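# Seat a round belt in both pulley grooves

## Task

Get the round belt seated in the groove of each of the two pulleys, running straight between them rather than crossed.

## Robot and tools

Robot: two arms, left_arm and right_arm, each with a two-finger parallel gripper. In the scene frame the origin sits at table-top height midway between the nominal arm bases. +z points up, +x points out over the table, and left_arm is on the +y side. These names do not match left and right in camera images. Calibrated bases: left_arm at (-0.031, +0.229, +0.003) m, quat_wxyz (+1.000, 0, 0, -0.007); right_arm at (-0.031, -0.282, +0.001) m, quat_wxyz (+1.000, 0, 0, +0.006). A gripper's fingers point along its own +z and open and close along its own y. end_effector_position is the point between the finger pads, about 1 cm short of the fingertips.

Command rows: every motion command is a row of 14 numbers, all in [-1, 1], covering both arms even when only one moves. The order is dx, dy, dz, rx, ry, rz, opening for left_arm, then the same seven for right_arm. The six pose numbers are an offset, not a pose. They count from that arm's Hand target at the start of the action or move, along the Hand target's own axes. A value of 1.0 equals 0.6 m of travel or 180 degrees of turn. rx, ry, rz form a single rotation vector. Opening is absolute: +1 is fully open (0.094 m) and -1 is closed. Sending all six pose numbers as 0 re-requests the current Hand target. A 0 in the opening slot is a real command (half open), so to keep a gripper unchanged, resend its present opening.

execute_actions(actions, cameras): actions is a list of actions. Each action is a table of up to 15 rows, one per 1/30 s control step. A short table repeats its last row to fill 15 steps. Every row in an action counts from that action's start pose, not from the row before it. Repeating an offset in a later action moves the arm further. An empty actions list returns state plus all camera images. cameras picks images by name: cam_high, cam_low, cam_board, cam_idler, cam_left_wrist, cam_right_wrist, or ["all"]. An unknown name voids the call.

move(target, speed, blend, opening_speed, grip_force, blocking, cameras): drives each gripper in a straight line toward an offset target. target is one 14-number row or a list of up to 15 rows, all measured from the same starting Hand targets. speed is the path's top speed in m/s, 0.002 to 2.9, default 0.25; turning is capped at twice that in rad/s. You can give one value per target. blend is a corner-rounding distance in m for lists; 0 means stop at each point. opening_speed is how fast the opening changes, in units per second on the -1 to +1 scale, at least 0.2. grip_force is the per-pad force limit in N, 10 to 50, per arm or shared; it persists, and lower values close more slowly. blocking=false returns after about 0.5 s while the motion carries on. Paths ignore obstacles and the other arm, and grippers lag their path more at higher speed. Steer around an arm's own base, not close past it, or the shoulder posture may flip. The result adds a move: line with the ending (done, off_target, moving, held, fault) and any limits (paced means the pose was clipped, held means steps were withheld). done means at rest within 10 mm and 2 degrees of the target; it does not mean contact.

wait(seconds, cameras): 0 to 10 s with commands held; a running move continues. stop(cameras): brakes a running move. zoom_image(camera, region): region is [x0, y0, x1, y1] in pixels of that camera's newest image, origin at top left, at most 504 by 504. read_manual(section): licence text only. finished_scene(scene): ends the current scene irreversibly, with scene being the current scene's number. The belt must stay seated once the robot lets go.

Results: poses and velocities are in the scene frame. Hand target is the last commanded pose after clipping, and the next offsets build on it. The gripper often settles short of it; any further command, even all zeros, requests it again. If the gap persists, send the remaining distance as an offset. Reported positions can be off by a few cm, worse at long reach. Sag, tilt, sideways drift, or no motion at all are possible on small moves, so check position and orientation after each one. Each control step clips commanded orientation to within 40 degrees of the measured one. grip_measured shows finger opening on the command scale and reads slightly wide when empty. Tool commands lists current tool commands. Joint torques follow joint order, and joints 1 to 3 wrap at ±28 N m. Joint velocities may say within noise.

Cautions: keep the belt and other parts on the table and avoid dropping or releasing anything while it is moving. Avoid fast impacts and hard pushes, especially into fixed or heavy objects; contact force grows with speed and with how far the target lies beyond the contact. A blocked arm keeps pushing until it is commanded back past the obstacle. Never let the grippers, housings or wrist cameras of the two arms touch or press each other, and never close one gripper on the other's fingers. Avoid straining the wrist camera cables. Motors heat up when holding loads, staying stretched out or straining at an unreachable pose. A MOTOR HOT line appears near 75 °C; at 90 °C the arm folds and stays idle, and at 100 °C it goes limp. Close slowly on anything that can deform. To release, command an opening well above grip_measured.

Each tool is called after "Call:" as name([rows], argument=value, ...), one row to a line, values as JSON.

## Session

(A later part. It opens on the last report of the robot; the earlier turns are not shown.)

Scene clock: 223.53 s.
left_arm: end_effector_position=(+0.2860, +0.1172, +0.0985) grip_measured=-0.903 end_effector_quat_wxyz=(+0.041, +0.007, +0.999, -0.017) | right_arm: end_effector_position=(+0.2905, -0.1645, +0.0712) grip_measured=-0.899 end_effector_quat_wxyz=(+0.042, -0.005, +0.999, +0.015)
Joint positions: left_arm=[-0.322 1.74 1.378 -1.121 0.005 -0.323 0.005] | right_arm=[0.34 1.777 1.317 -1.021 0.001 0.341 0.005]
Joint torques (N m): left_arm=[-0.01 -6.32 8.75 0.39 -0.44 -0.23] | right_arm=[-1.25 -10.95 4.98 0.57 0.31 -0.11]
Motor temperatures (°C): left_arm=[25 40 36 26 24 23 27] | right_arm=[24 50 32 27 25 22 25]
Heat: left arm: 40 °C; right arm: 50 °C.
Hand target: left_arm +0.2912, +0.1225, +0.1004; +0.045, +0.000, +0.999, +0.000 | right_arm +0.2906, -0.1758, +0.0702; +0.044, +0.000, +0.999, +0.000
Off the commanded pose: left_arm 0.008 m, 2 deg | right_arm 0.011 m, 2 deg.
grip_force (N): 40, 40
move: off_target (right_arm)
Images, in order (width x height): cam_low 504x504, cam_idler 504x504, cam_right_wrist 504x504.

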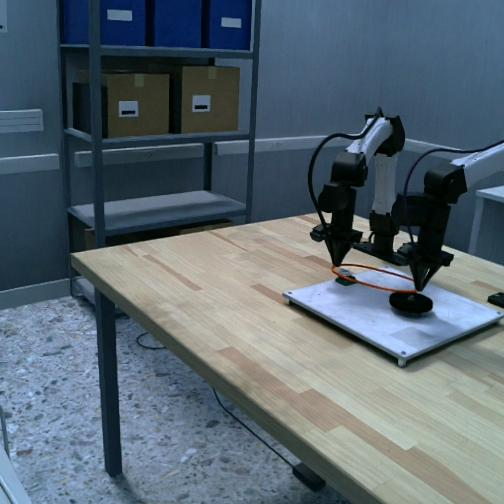

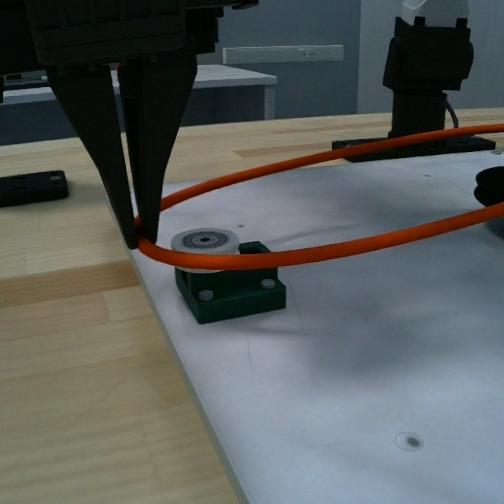

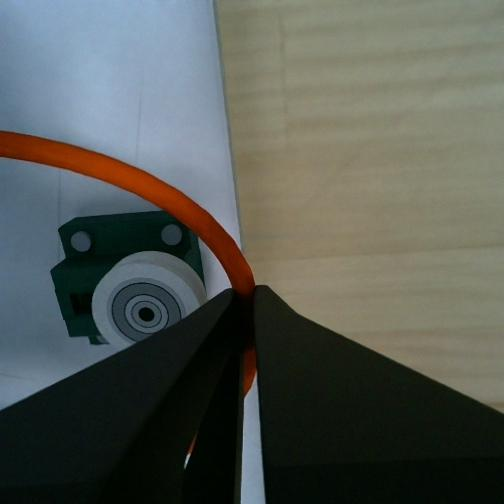

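Call:
move([
  [0,0,0.03,0,0,0,-1,-0.001,0,0.016,0,0,0,-1],
], speed=0.05, cameras=["cam_low","cam_idler","cam_left_wrist"])

Call:
zoom_image(camera="cam_idler", region=[90, 150, 290, 330])

Scene clock: 232.53 s.
left_arm: end_effector_position=(+0.2920, +0.1151, +0.0879) grip_measured=-0.903 end_effector_quat_wxyz=(+0.047, +0.007, +0.999, -0.019) | right_arm: end_effector_position=(+0.2923, -0.1648, +0.0659) grip_measured=-0.899 end_effector_quat_wxyz=(+0.048, -0.005, +0.999, +0.017)
Joint positions: left_arm=[-0.322 1.757 1.355 -1.068 0.005 -0.323 0.005] | right_arm=[0.338 1.777 1.294 -0.987 0.001 0.339 0.005]
Joint torques (N m): left_arm=[0.17 -6.57 5.83 0.53 -0.43 -0.2] | right_arm=[-1.07 -9.74 5 0.61 0.32 -0.12]
Heat: left arm: 39 °C; right arm: 48 °C.
Hand target: left_arm +0.2928, +0.1225, +0.0825; +0.045, +0.000, +0.999, +0.000 | right_arm +0.2920, -0.1758, +0.0607; +0.044, +0.000, +0.999, +0.000
Off the commanded pose: left_arm 0.009 m, 2 deg | right_arm 0.012 m, 2 deg.
grip_force (N): 40, 40
move: off_target (right_arm)
Images, in order (width x height): cam_low 504x504, cam_idler 504x504, cam_left_wrist 504x504.

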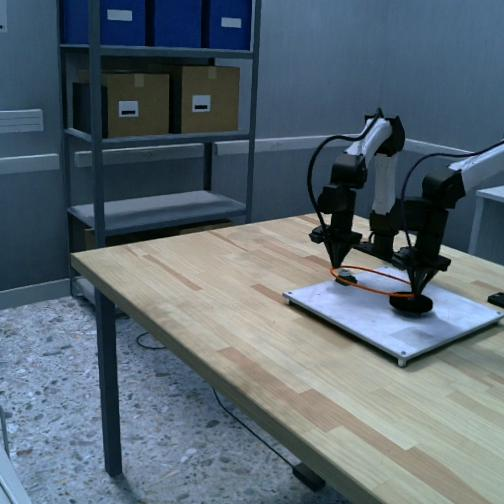

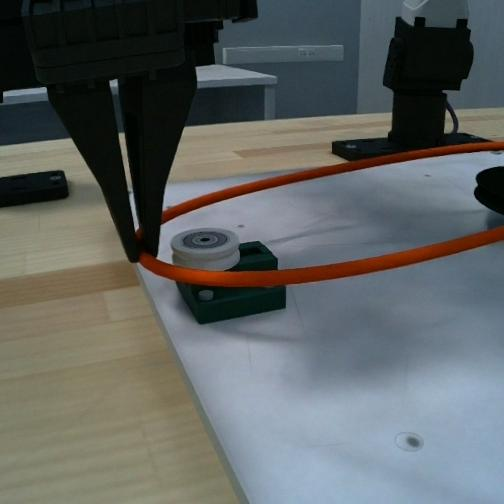

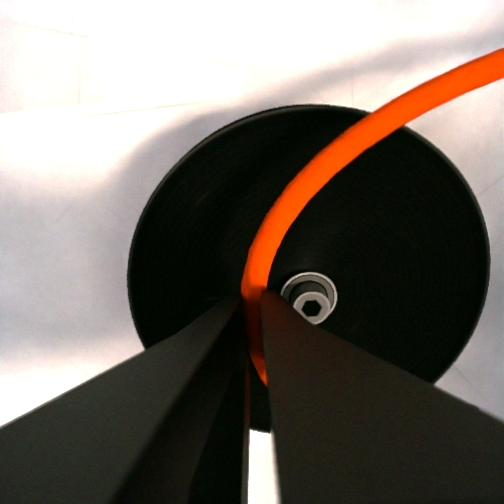

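Scaled by 2.520 from the camera's 504x504 image, which has a finer 720x720 frame.

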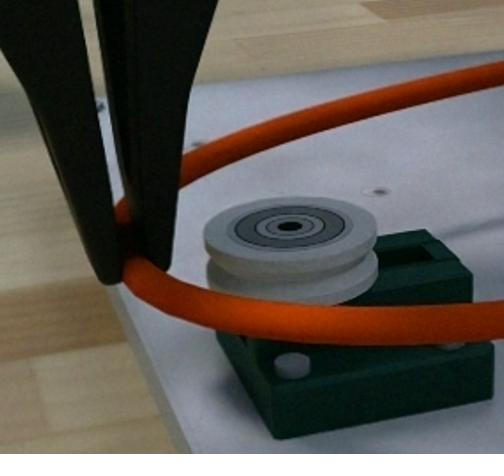

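Call:
move([
  [0,0.02,0,0,0,0,-1,0,0.013,0,0,0,0,-1],
  [0,0.075,0,0,0,0,-1,0,0.03,0,0,0,0,-1],
], speed=0.05, cameras=["cam_low","cam_board","cam_idler","cam_left_wrist","cam_right_wrist"])

Call:
zoom_image(camera="cam_idler", region=[90, 150, 290, 330])

Call:
zoom_image(camera="cam_low", region=[330, 230, 470, 330])

Scene clock: 243.60 s.
left_arm: end_effector_position=(+0.2906, +0.1472, +0.0751) grip_measured=-0.903 end_effector_quat_wxyz=(+0.027, +0.007, +0.999, -0.033) | right_arm: end_effector_position=(+0.2881, -0.1485, +0.0600) grip_measured=-0.899 end_effector_quat_wxyz=(+0.042, -0.009, +0.999, +0.023)
Joint positions: left_arm=[-0.207 1.757 1.305 -1.052 0.053 -0.209 0.005] | right_arm=[0.38 1.796 1.294 -0.975 -0.011 0.373 0.005]
Joint torques (N m): left_arm=[2.1 -10.03 5.53 0.42 -0.73 0] | right_arm=[-0.42 -9.51 7.71 0.46 0.45 0.04]
Heat: left arm: 40 °C; right arm: 46 °C.
Hand target: left_arm +0.2928, +0.1675, +0.0825; +0.045, +0.000, +0.999, +0.000 | right_arm +0.2920, -0.1577, +0.0607; +0.044, +0.000, +0.999, +0.000
Off the commanded pose: left_arm 0.022 m, 4 deg | right_arm 0.010 m, 3 deg.
grip_force (N): 40, 40
move: off_target (left_arm, right_arm)
Images, in order (width x height): cam_low 504x504, cam_board 504x504, cam_idler 504x504, cam_left_wrist 504x504, cam_right_wrist 504x504.

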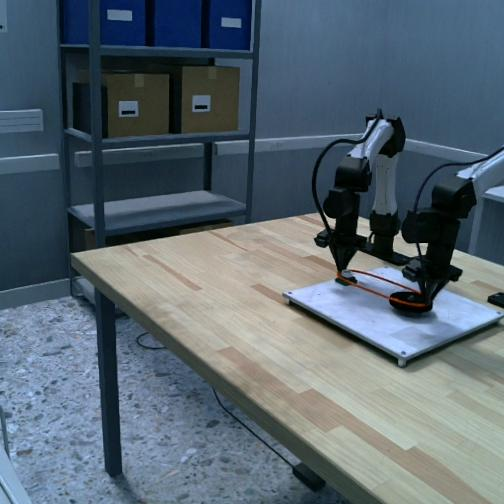

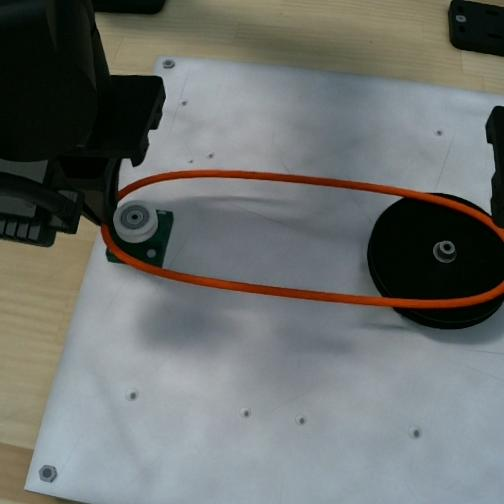

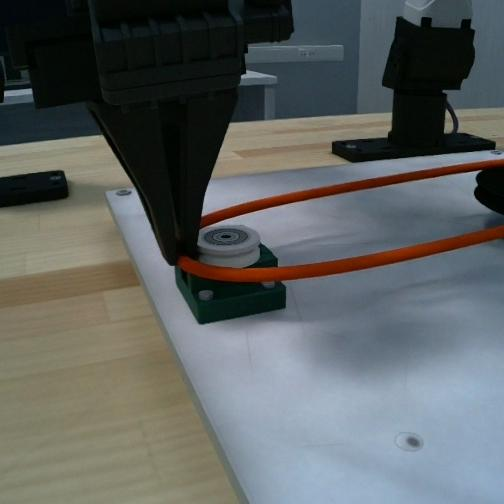

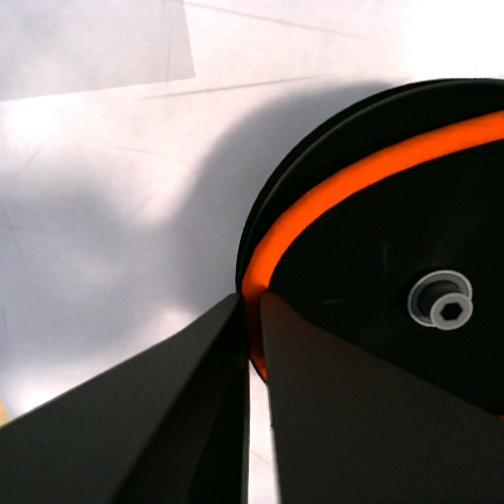

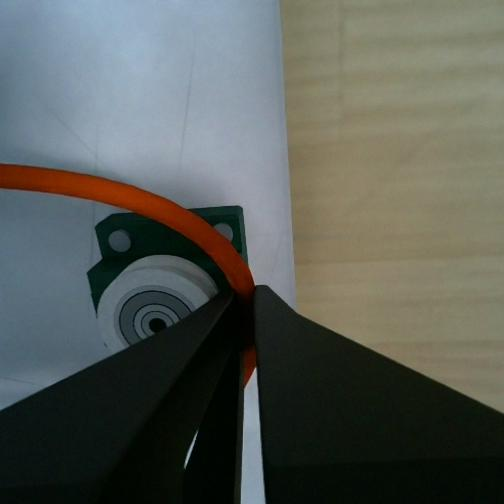

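Scaled by 2.520 from the camera's 504x504 image, which has a finer 720x720 frame.

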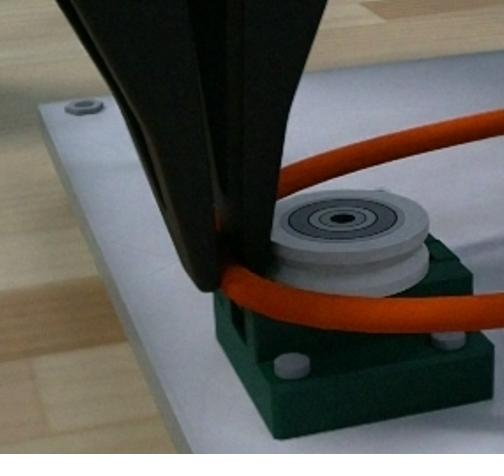

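Scaled by 3.600 from the camera's 504x504 image, which has a finer 720x720 frame.

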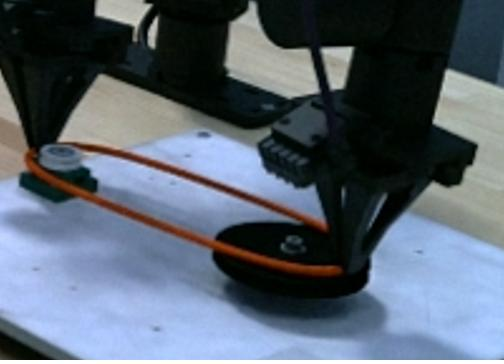

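Call:
move([
  [0,0,0,0,0,0,-1,0,0.005,0,0,0,0,-0.82],
  [0,0,0,0,0,0,-1,0,0.005,-0.08,0,0,0,-0.82],
], speed=0.06, cameras=["cam_low","cam_idler","cam_board","cam_right_wrist"])

Call:
zoom_image(camera="cam_idler", region=[130, 180, 290, 320])

Call:
zoom_image(camera="cam_low", region=[330, 230, 470, 330])

Scene clock: 258.77 s.
left_arm: end_effector_position=(+0.2910, +0.1488, +0.0751) grip_measured=-0.903 end_effector_quat_wxyz=(+0.027, +0.005, +0.999, -0.033) | right_arm: end_effector_position=(+0.2870, -0.1445, +0.0924) grip_measured=-0.821 end_effector_quat_wxyz=(+0.029, -0.008, +0.999, +0.018)
Joint positions: left_arm=[-0.202 1.757 1.305 -1.052 0.053 -0.208 0.005] | right_arm=[0.392 1.798 1.43 -1.135 -0.011 0.388 0.008]
Joint torques (N m): left_arm=[1.72 -10.04 5.49 0.41 -0.75 0] | right_arm=[-0.27 -13.91 8.29 0.19 0.47 0.05]
Heat: left arm: 44 °C; right arm: 46 °C.
Hand target: left_arm +0.2927, +0.1674, +0.0825; +0.045, +0.000, +0.999, +0.000 | right_arm +0.2879, -0.1547, +0.1085; +0.044, +0.000, +0.999, +0.000
Off the commanded pose: left_arm 0.020 m, 4 deg | right_arm 0.019 m, 3 deg.
grip_force (N): 40, 40
move: off_target (left_arm, right_arm)
Images, in order (width x height): cam_low 504x504, cam_board 504x504, cam_idler 504x504, cam_right_wrist 504x504.

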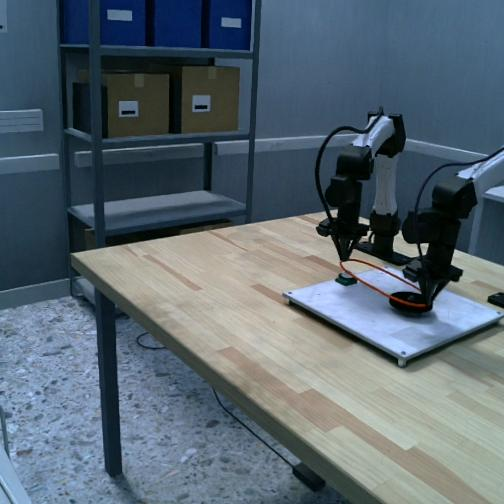

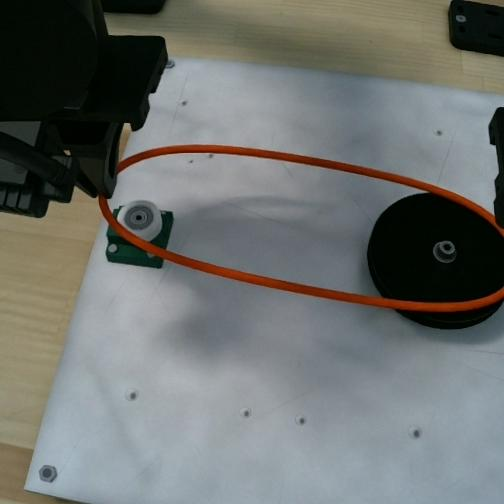

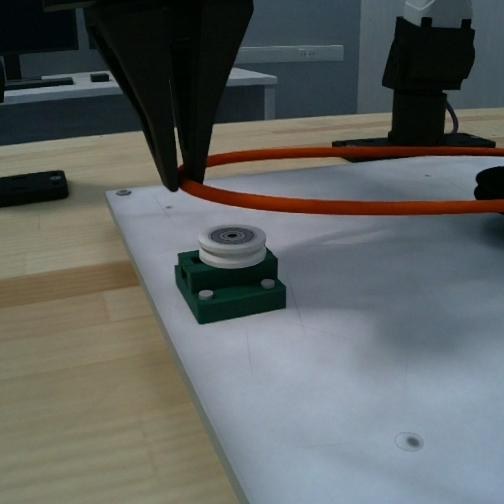

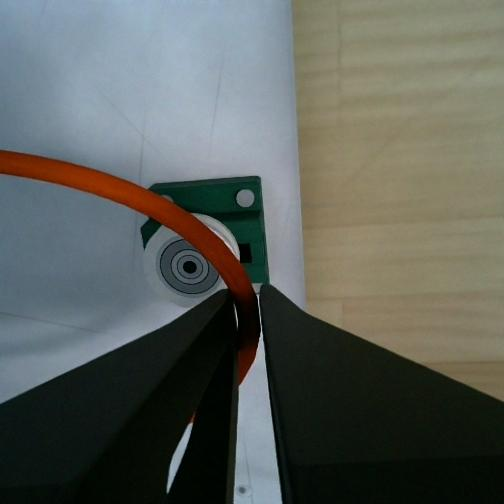

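Scaled by 3.150 from the camera's 504x504 image, which has a finer 720x720 frame.

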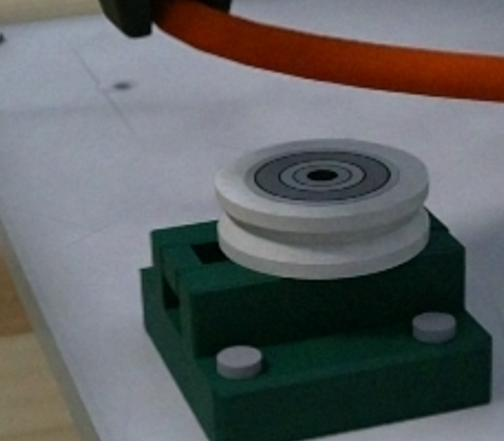

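Scaled by 3.600 from the camera's 504x504 image, which has a finer 720x720 frame.

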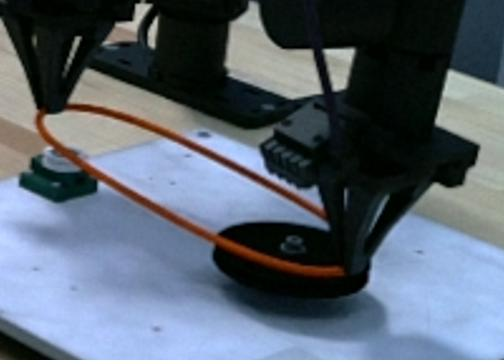

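Call:
move([
  [0,-0.04,0,0,0,0,-1,0,0,0,0,0,0,-1],
  [0,-0.075,0,0,0,0,-1,-0.005,-0.04,0,-0.16,0,0,-1],
], speed=0.06, cameras=["cam_idler","cam_right_wrist"])

Scene clock: 280.60 s.
left_arm: end_effector_position=(+0.2872, +0.1129, +0.0811) grip_measured=-0.903 end_effector_quat_wxyz=(+0.038, +0.008, +0.999, -0.027) | right_arm: end_effector_position=(+0.2879, -0.1717, +0.1043) grip_measured=-0.897 end_effector_quat_wxyz=(+0.024, -0.010, +0.967, +0.255)
Joint positions: left_arm=[-0.321 1.757 1.328 -1.052 0.027 -0.322 0.005] | right_arm=[0.068 1.715 1.288 -1.051 -0.509 0.083 0.005]
Joint torques (N m): left_arm=[0.16 -6.67 8.24 0.39 -0.65 -0.21] | right_arm=[-1.22 -12.49 5.35 0.7 -0.12 -0.13]
Motor temperatures (°C): left_arm=[25 46 37 25 25 23 28] | right_arm=[24 47 34 26 26 22 24]
Heat: left arm: 46 °C; right arm: 47 °C.
Hand target: left_arm +0.2928, +0.1225, +0.0825; +0.045, +0.000, +0.999, +0.000 | right_arm +0.2908, -0.1787, +0.1088; +0.043, -0.011, +0.968, +0.248
Off the commanded pose: left_arm 0.011 m, 3 deg | right_arm 0.009 m, 2 deg.
grip_force (N): 40, 40
move: off_target (left_arm)
Images, in order (width x height): cam_idler 504x504, cam_right_wrist 504x504.

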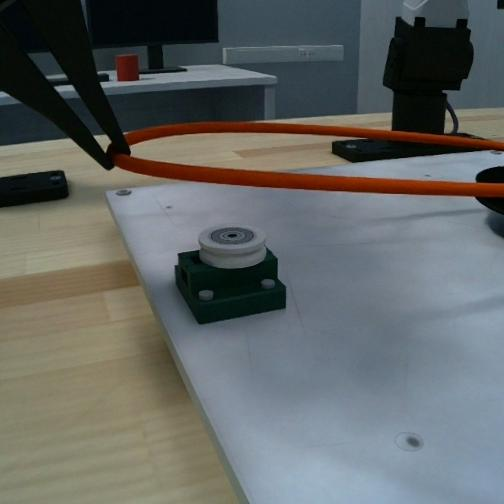

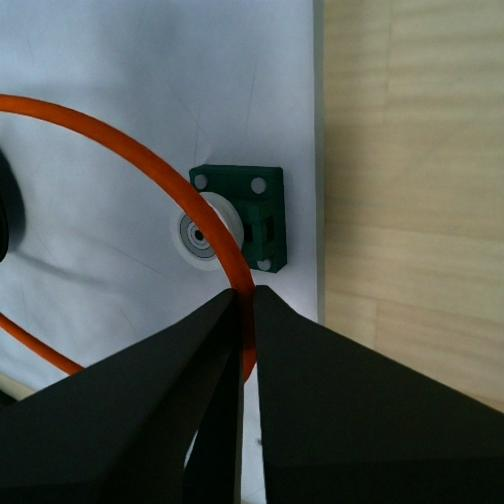

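Call:
move(target=[0,0,0,0,0,0,-1,0.0047,-0.0344,0.0627,0,0,0,-1], speed=0.06, cameras=["cam_idler","cam_low","cam_right_wrist"])

Call:
zoom_image(camera="cam_idler", region=[90, 150, 290, 330])

Scene clock: 293.50 s.
left_arm: end_effector_position=(+0.2873, +0.1134, +0.0811) grip_measured=-0.903 end_effector_quat_wxyz=(+0.039, +0.008, +0.999, -0.026) | right_arm: end_effector_position=(+0.2889, -0.1712, +0.0701) grip_measured=-0.897 end_effector_quat_wxyz=(+0.037, -0.014, +0.966, +0.257)
Joint positions: left_arm=[-0.321 1.757 1.328 -1.052 0.024 -0.322 0.005] | right_arm=[0.068 1.731 1.163 -0.884 -0.512 0.081 0.005]
Joint torques (N m): left_arm=[0.09 -6.63 8.28 0.38 -0.62 -0.2] | right_arm=[-1.03 -9.39 5.27 0.72 -0.14 -0.15]
Heat: left arm: 44 °C; right arm: 48 °C.
Hand target: left_arm +0.2928, +0.1225, +0.0825; +0.045, +0.000, +0.999, +0.000 | right_arm +0.2917, -0.1787, +0.0658; +0.043, -0.011, +0.968, +0.248
Off the commanded pose: left_arm 0.011 m, 3 deg | right_arm 0.009 m, 1 deg.
grip_force (N): 40, 40
move: off_target (left_arm)
Images, in order (width x height): cam_low 504x504, cam_idler 504x504, cam_right_wrist 504x504.

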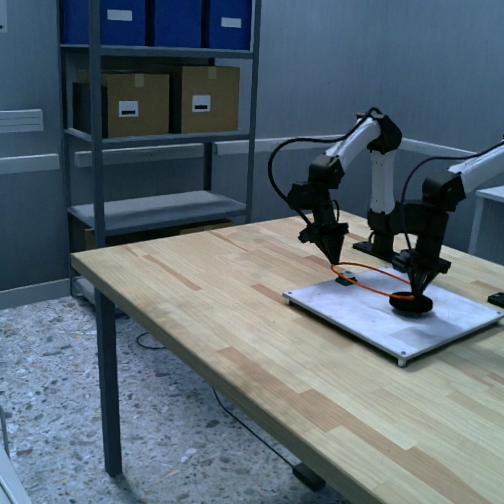

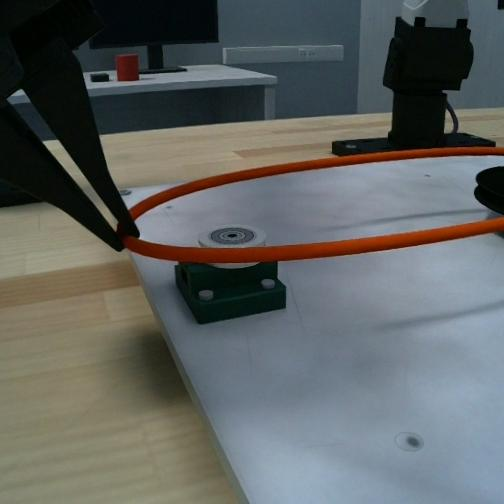

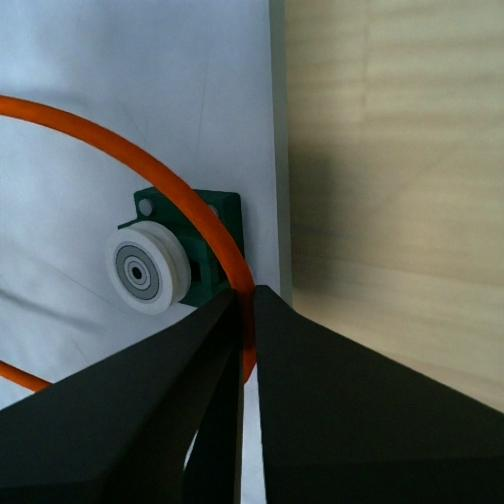

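Scaled by 2.520 from the camera's 504x504 image, which has a finer 720x720 frame.

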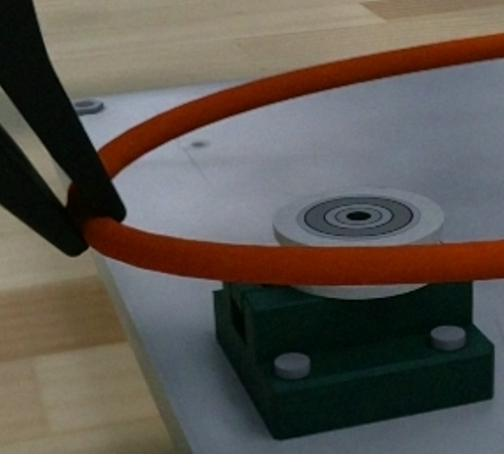

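Call:
move([
  [0,0,0,0,0,0,-1,0.0015,-0.008,0.0145,0,0,0,-1],
  [0,0.035,0,0,0,0,-1,0.0015,0.028,0.034,0,0,0,-1],
], speed=0.06, cameras=["cam_idler","cam_low","cam_right_wrist"])

Call:
zoom_image(camera="cam_idler", region=[90, 150, 290, 330])

Scene clock: 304.40 s.
left_arm: end_effector_position=(+0.2932, +0.1311, +0.0811) grip_measured=-0.903 end_effector_quat_wxyz=(+0.040, +0.001, +0.999, -0.023) | right_arm: end_effector_position=(+0.2917, -0.1490, +0.0626) grip_measured=-0.897 end_effector_quat_wxyz=(+0.043, -0.017, +0.964, +0.262)
Joint positions: left_arm=[-0.267 1.757 1.328 -1.052 0.022 -0.28 0.005] | right_arm=[0.133 1.742 1.138 -0.798 -0.513 0.153 0.005]
Joint torques (N m): left_arm=[0.85 -8.4 5.68 0.44 -0.55 0.01] | right_arm=[0.12 -9.55 4.98 0.82 0.03 -0.01]
Heat: left arm: 43 °C; right arm: 46 °C.
Hand target: left_arm +0.2928, +0.1434, +0.0825; +0.045, +0.000, +0.999, +0.000 | right_arm +0.2918, -0.1541, +0.0560; +0.043, -0.011, +0.968, +0.248
Off the commanded pose: left_arm 0.012 m, 3 deg | right_arm 0.008 m, 2 deg.
grip_force (N): 40, 40
move: off_target (left_arm)
Images, in order (width x height): cam_low 504x504, cam_idler 504x504, cam_right_wrist 504x504.

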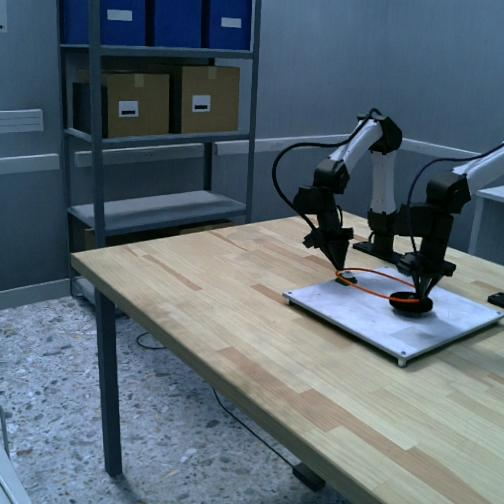

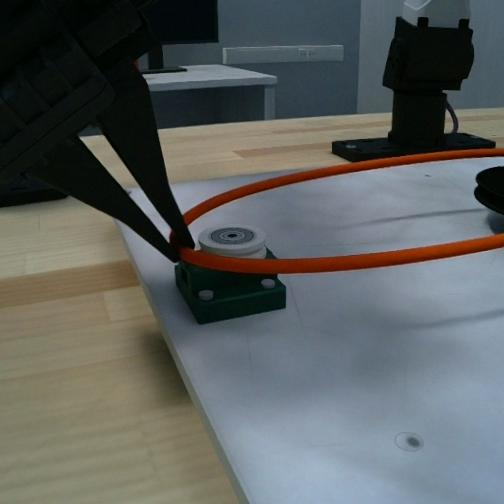

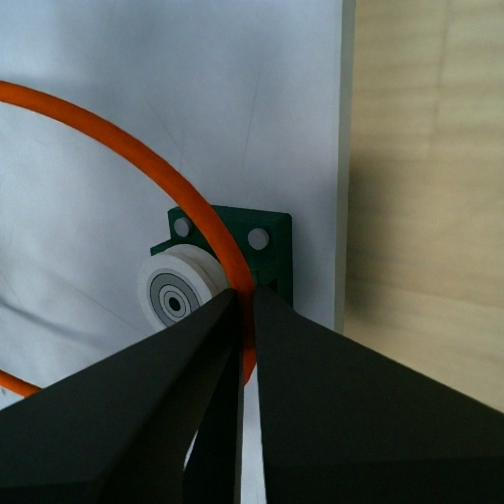

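Scaled by 2.520 from the camera's 504x504 image, which has a finer 720x720 frame.

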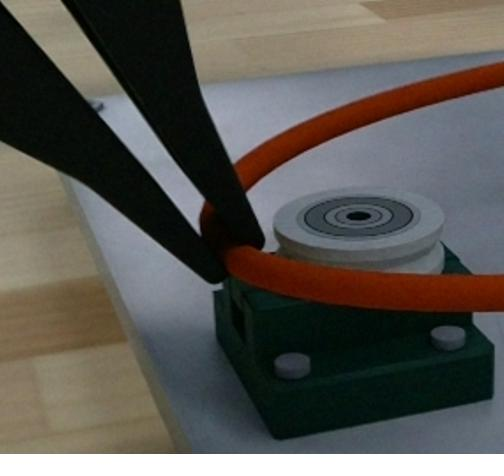

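Call:
move([
  [0,0.025,0,0,0,0,-1,0,0.009,0.005,0,0,0,-1],
  [0,0.025,0,0,0,0,-1,0,0.009,0.005,0,0,0,-0.82],
  [0,0.025,0,0,0,0,-1,0,0.009,-0.06,0,0,0,-0.82],
], speed=0.06, cameras=["cam_idler","cam_low","cam_right_wrist"])

Call:
zoom_image(camera="cam_idler", region=[90, 150, 290, 330])

Scene clock: 315.30 s.
left_arm: end_effector_position=(+0.2926, +0.1470, +0.0767) grip_measured=-0.903 end_effector_quat_wxyz=(+0.033, +0.001, +0.999, -0.019) | right_arm: end_effector_position=(+0.2812, -0.1655, +0.0757) grip_measured=-0.822 end_effector_quat_wxyz=(+0.020, -0.004, +0.969, +0.247)
Joint positions: left_arm=[-0.223 1.757 1.312 -1.052 0.021 -0.235 0.005] | right_arm=[0.098 1.719 1.182 -0.933 -0.492 0.127 0.008]
Joint torques (N m): left_arm=[0.95 -9.39 5.59 0.44 -0.49 0.02] | right_arm=[-0.38 -12.14 8.49 0.54 -0.3 -0.14]
Heat: left arm: 45 °C; right arm: 45 °C.
Hand target: left_arm +0.2927, +0.1585, +0.0824; +0.045, +0.000, +0.999, +0.000 | right_arm +0.2888, -0.1667, +0.0900; +0.043, -0.011, +0.968, +0.248
Off the commanded pose: left_arm 0.013 m, 3 deg | right_arm 0.016 m, 3 deg.
grip_force (N): 40, 40
move: off_target (left_arm, right_arm)
Images, in order (width x height): cam_low 504x504, cam_idler 504x504, cam_right_wrist 504x504.

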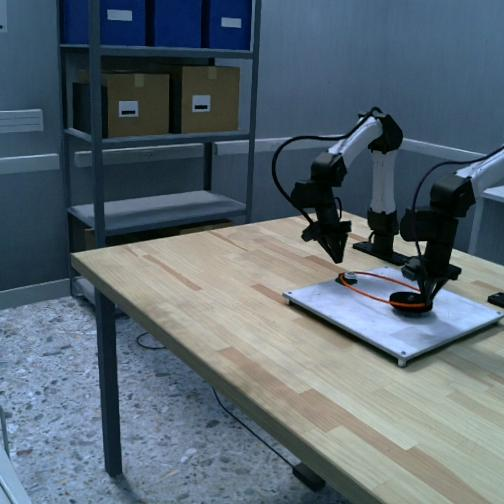

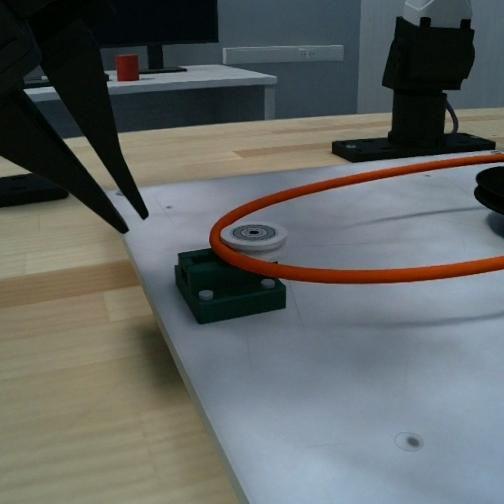

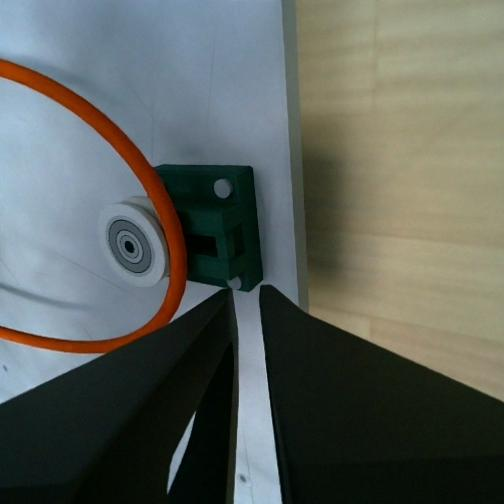

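Scaled by 2.520 from the camera's 504x504 image, which has a finer 720x720 frame.

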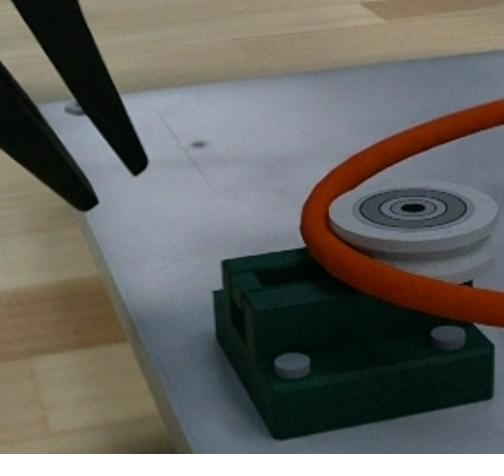

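Call:
move([
  [0,0.036,0,0,0,0,-1,-0.086,-0.178,-0.127,0,0,0,-0.82],
], speed=0.08, cameras=["cam_idler","cam_low","cam_left_wrist","cam_board"])

Call:
zoom_image(camera="cam_low", region=[330, 250, 450, 330])

Scene clock: 328.17 s.
left_arm: end_effector_position=(+0.2913, +0.1641, +0.0747) grip_measured=-0.903 end_effector_quat_wxyz=(+0.028, +0.005, +0.999, -0.025) | right_arm: end_effector_position=(+0.3338, -0.2962, +0.1054) grip_measured=-0.822 end_effector_quat_wxyz=(+0.035, -0.006, +0.969, +0.245)
Joint positions: left_arm=[-0.164 1.749 1.294 -1.052 0.039 -0.17 0.005] | right_arm=[-0.278 1.963 1.616 -1.295 -0.497 -0.298 0.008]
Joint torques (N m): left_arm=[1.72 -9.89 5.67 0.46 -0.59 0.02] | right_arm=[-0.13 -11.51 8.39 0.25 -0.45 -0.11]
Heat: left arm: 46 °C; right arm: 45 °C.
Hand target: left_arm +0.2927, +0.1800, +0.0825; +0.045, +0.000, +0.999, +0.000 | right_arm +0.3388, -0.2970, +0.1100; +0.043, -0.011, +0.968, +0.248
Off the commanded pose: left_arm 0.018 m, 3 deg | right_arm 0.007 m, 1 deg.
grip_force (N): 40, 40
move: off_target (left_arm)
Images, in order (width x height): cam_low 504x504, cam_board 504x504, cam_idler 504x504, cam_left_wrist 504x504.

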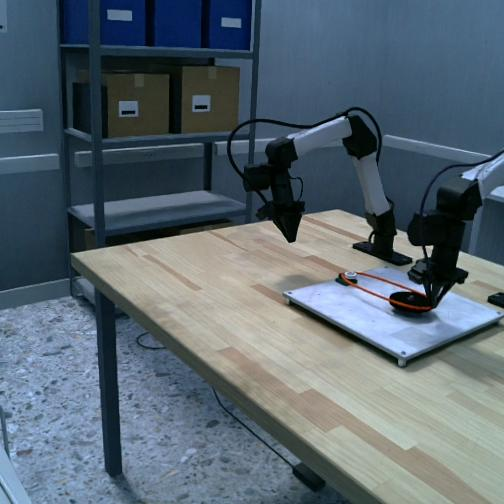

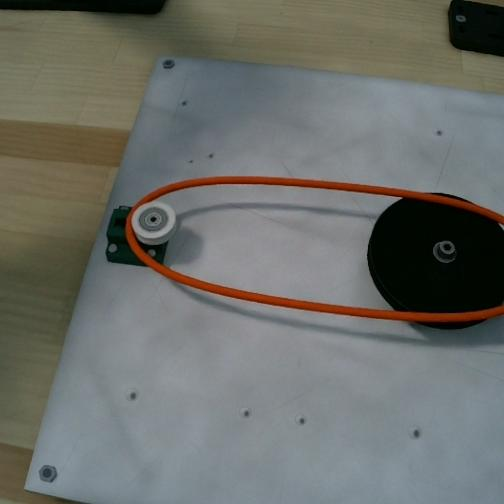

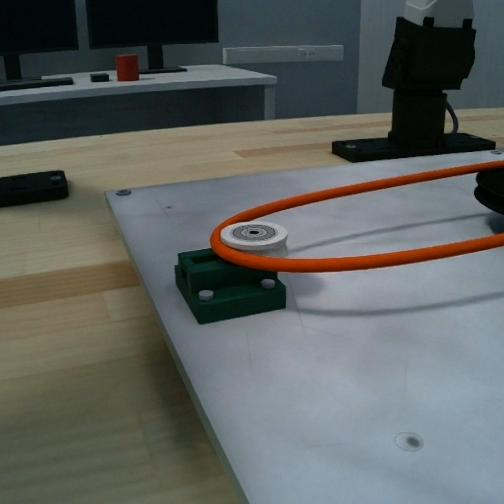

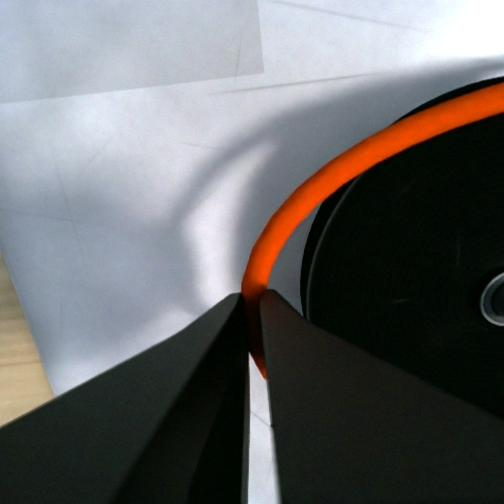

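Scaled by 4.200 from the camera's 504x504 image, which has a finer 720x720 frame.

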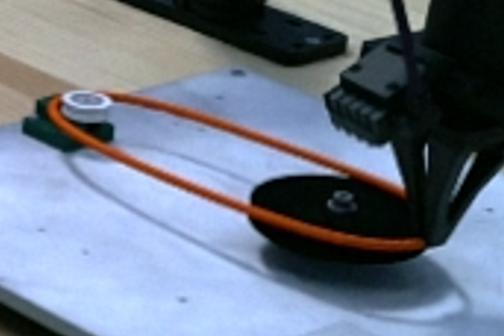

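Call:
move([
  [0,0,0.02,0,0,0,-1,0,0,0,0,0,0,-0.82],
  [0,0.012,0.02,0.16,0,0,-1,0,0,0,0,0,0,-0.82],
], speed=0.06, cameras=["cam_idler","cam_low","cam_left_wrist","cam_board"])

Call:
zoom_image(camera="cam_low", region=[370, 260, 450, 330])

Call:
zoom_image(camera="cam_board", region=[340, 170, 504, 334])

Scene clock: 345.17 s.
left_arm: end_effector_position=(+0.2939, +0.1715, +0.0793) grip_measured=-0.903 end_effector_quat_wxyz=(+0.047, +0.018, +0.961, -0.273) | right_arm: end_effector_position=(+0.3336, -0.2961, +0.1054) grip_measured=-0.822 end_effector_quat_wxyz=(+0.035, -0.006, +0.969, +0.246)
Joint positions: left_arm=[0.124 1.761 1.22 -1.002 0.562 0.139 0.005] | right_arm=[-0.278 1.963 1.616 -1.296 -0.497 -0.299 0.008]
Joint torques (N m): left_arm=[2.24 -6.37 5.94 0.38 -0.28 0.06] | right_arm=[0.03 -11.36 8.57 0.24 -0.42 -0.16]
Heat: left arm: 47 °C; right arm: 48 °C.
Hand target: left_arm +0.2938, +0.1873, +0.0706; +0.043, +0.011, +0.968, -0.248 | right_arm +0.3388, -0.2970, +0.1100; +0.043, -0.011, +0.968, +0.248
Off the commanded pose: left_arm 0.018 m, 3 deg | right_arm 0.007 m, 1 deg.
grip_force (N): 40, 40
move: off_target (left_arm)
Images, in order (width x height): cam_low 504x504, cam_board 504x504, cam_idler 504x504, cam_left_wrist 504x504.

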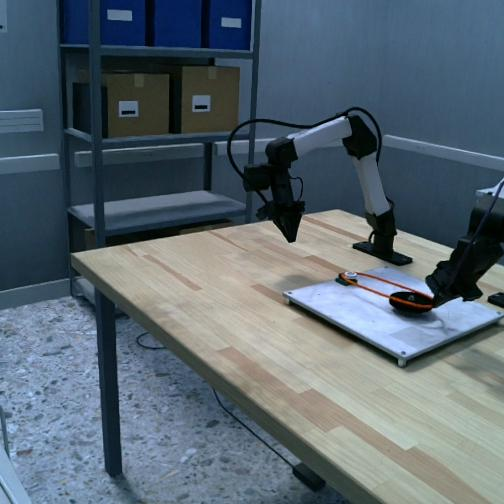

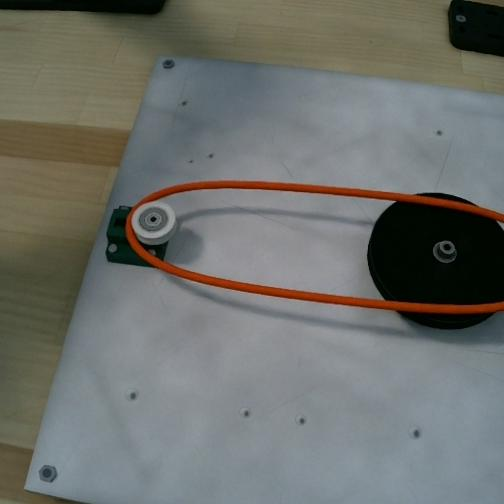

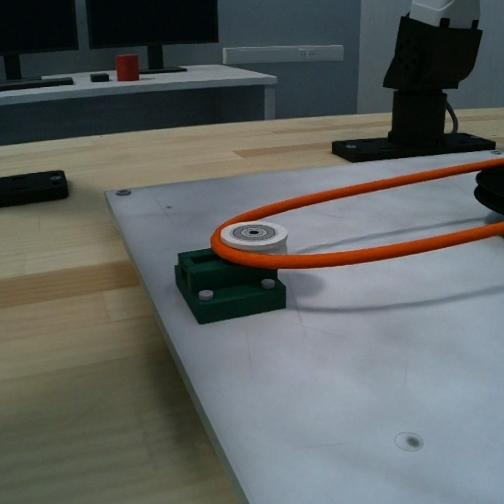

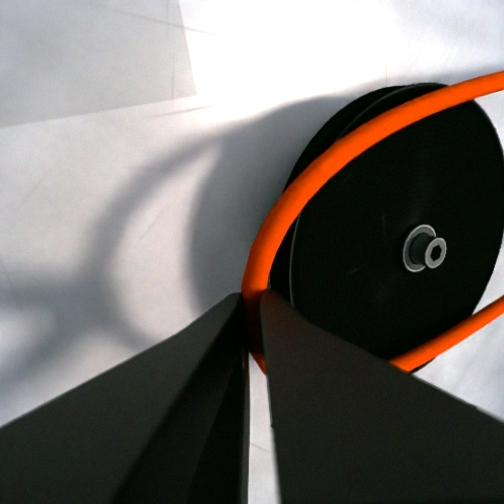

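Scaled by 6.300 from the camera's 504x504 image, which has a finer 720x720 frame.

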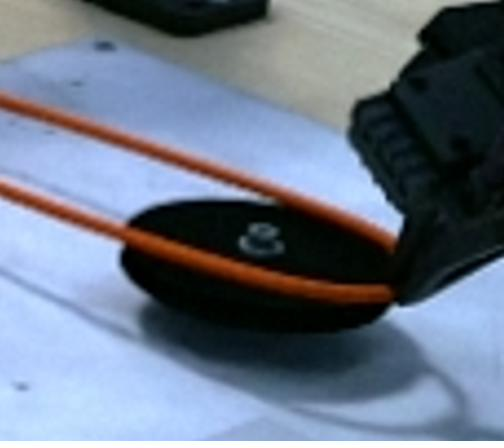

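Scaled by 3.073 from the camera's 504x504 image, which has a finer 720x720 frame.

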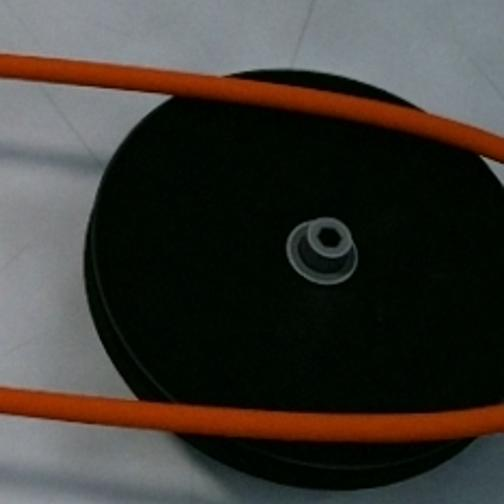

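Call:
move(target=[0.0095,-0.0097,0.041,0,0,0,-1,0,0,0,0,0,0,-0.82], speed=0.04, cameras=["cam_low","cam_left_wrist"])

Call:
zoom_image(camera="cam_low", region=[370, 260, 450, 330])

Scene clock: 355.30 s.
left_arm: end_effector_position=(+0.2880, +0.1615, +0.0615) grip_measured=-0.903 end_effector_quat_wxyz=(+0.043, +0.016, +0.960, -0.275) | right_arm: end_effector_position=(+0.3336, -0.2961, +0.1054) grip_measured=-0.822 end_effector_quat_wxyz=(+0.035, -0.006, +0.969, +0.246)
Joint positions: left_arm=[0.094 1.761 1.145 -0.917 0.562 0.101 0.005] | right_arm=[-0.278 1.963 1.616 -1.296 -0.497 -0.299 0.008]
Joint torques (N m): left_arm=[-0.05 -6.45 5.15 0.65 -0.27 -0.15] | right_arm=[0.03 -11.45 8.68 0.23 -0.41 -0.15]
Heat: left arm: 45 °C; right arm: 49 °C.
Hand target: left_arm +0.2898, +0.1702, +0.0514; +0.043, +0.011, +0.968, -0.248 | right_arm +0.3388, -0.2970, +0.1100; +0.043, -0.011, +0.968, +0.248
Off the commanded pose: left_arm 0.014 m, 3 deg | right_arm 0.007 m, 1 deg.
grip_force (N): 40, 40
move: off_target (left_arm)
Images, in order (width x height): cam_low 504x504, cam_left_wrist 504x504.

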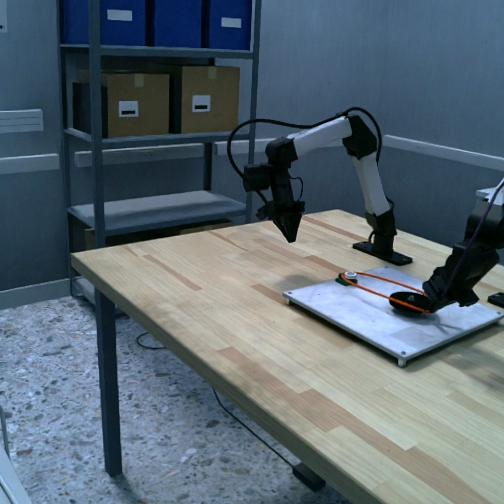

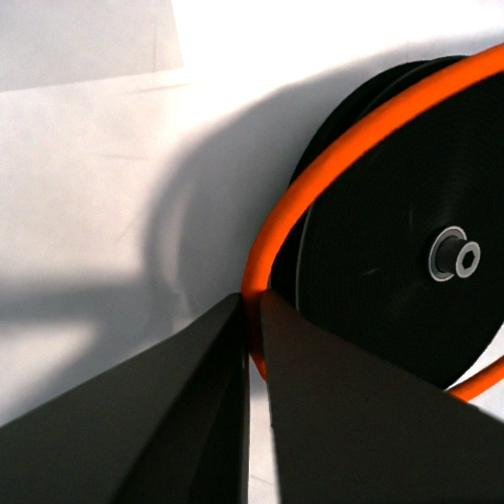

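Scaled by 6.300 from the camera's 504x504 image, which has a finer 720x720 frame.

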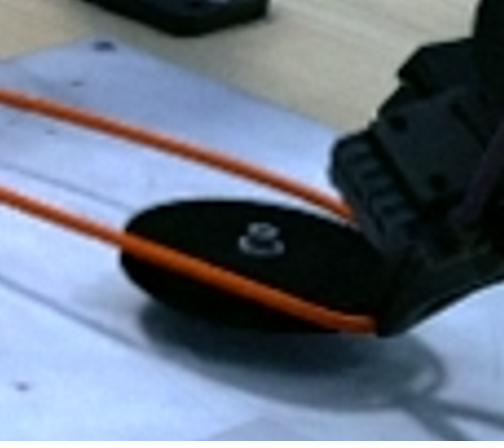

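Call:
move(target=[-0.05,-0.009,0.0095,0.01,0.053,0.097,-1,0,0,0,0,0,0,-0.82], speed=0.05, cameras=["cam_low","cam_left_wrist","cam_board"])

Call:
zoom_image(camera="cam_low", region=[370, 260, 450, 330])

Scene clock: 382.83 s.
left_arm: end_effector_position=(+0.3122, +0.1559, +0.0568) grip_measured=-0.903 end_effector_quat_wxyz=(-0.004, +0.168, +0.947, -0.273) | right_arm: end_effector_position=(+0.3336, -0.2961, +0.1054) grip_measured=-0.822 end_effector_quat_wxyz=(+0.035, -0.006, +0.969, +0.246)
Joint positions: left_arm=[0.06 2.008 1.457 -1.164 0.536 0.437 0.005] | right_arm=[-0.278 1.963 1.616 -1.296 -0.497 -0.299 0.008]
Joint torques (N m): left_arm=[-0.08 -7.43 7.98 0.14 -0.16 0.04] | right_arm=[-0.16 -11.37 8.35 0.21 -0.46 -0.18]
Heat: left arm: 42 °C; right arm: 51 °C.
Hand target: left_arm +0.3199, +0.1627, +0.0517; +0.000, +0.179, +0.951, -0.252 | right_arm +0.3388, -0.2970, +0.1100; +0.043, -0.011, +0.968, +0.248
Off the commanded pose: left_arm 0.012 m, 3 deg | right_arm 0.007 m, 1 deg.
grip_force (N): 40, 40
move: off_target (left_arm)
Images, in order (width x height): cam_low 504x504, cam_board 504x504, cam_left_wrist 504x504.

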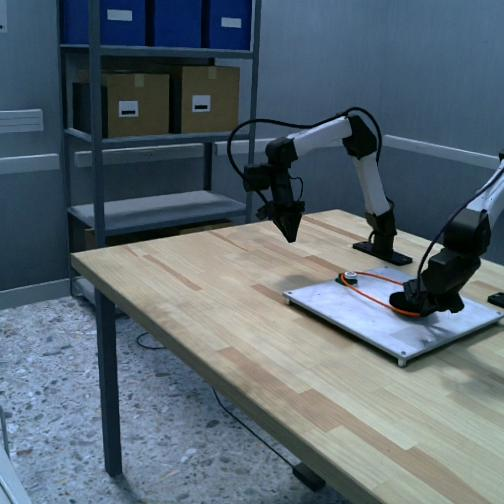

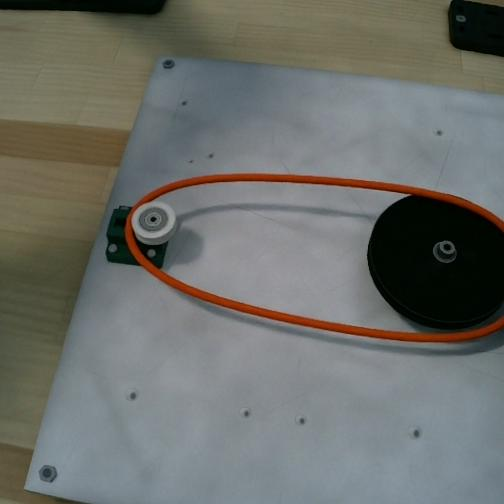

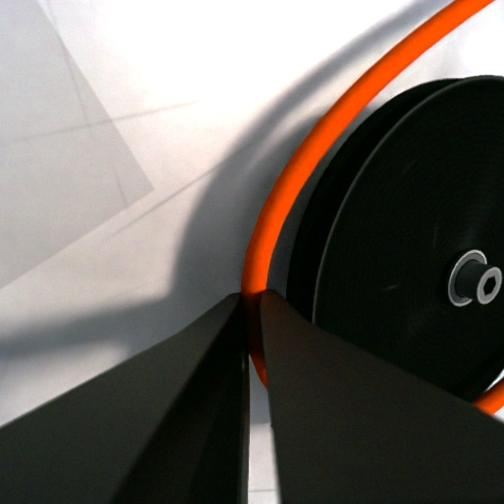

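Scaled by 6.300 from the camera's 504x504 image, which has a finer 720x720 frame.

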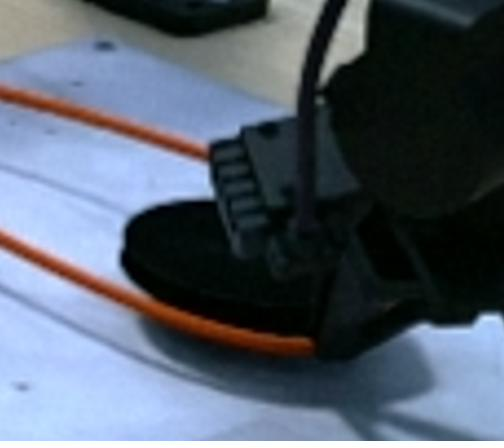

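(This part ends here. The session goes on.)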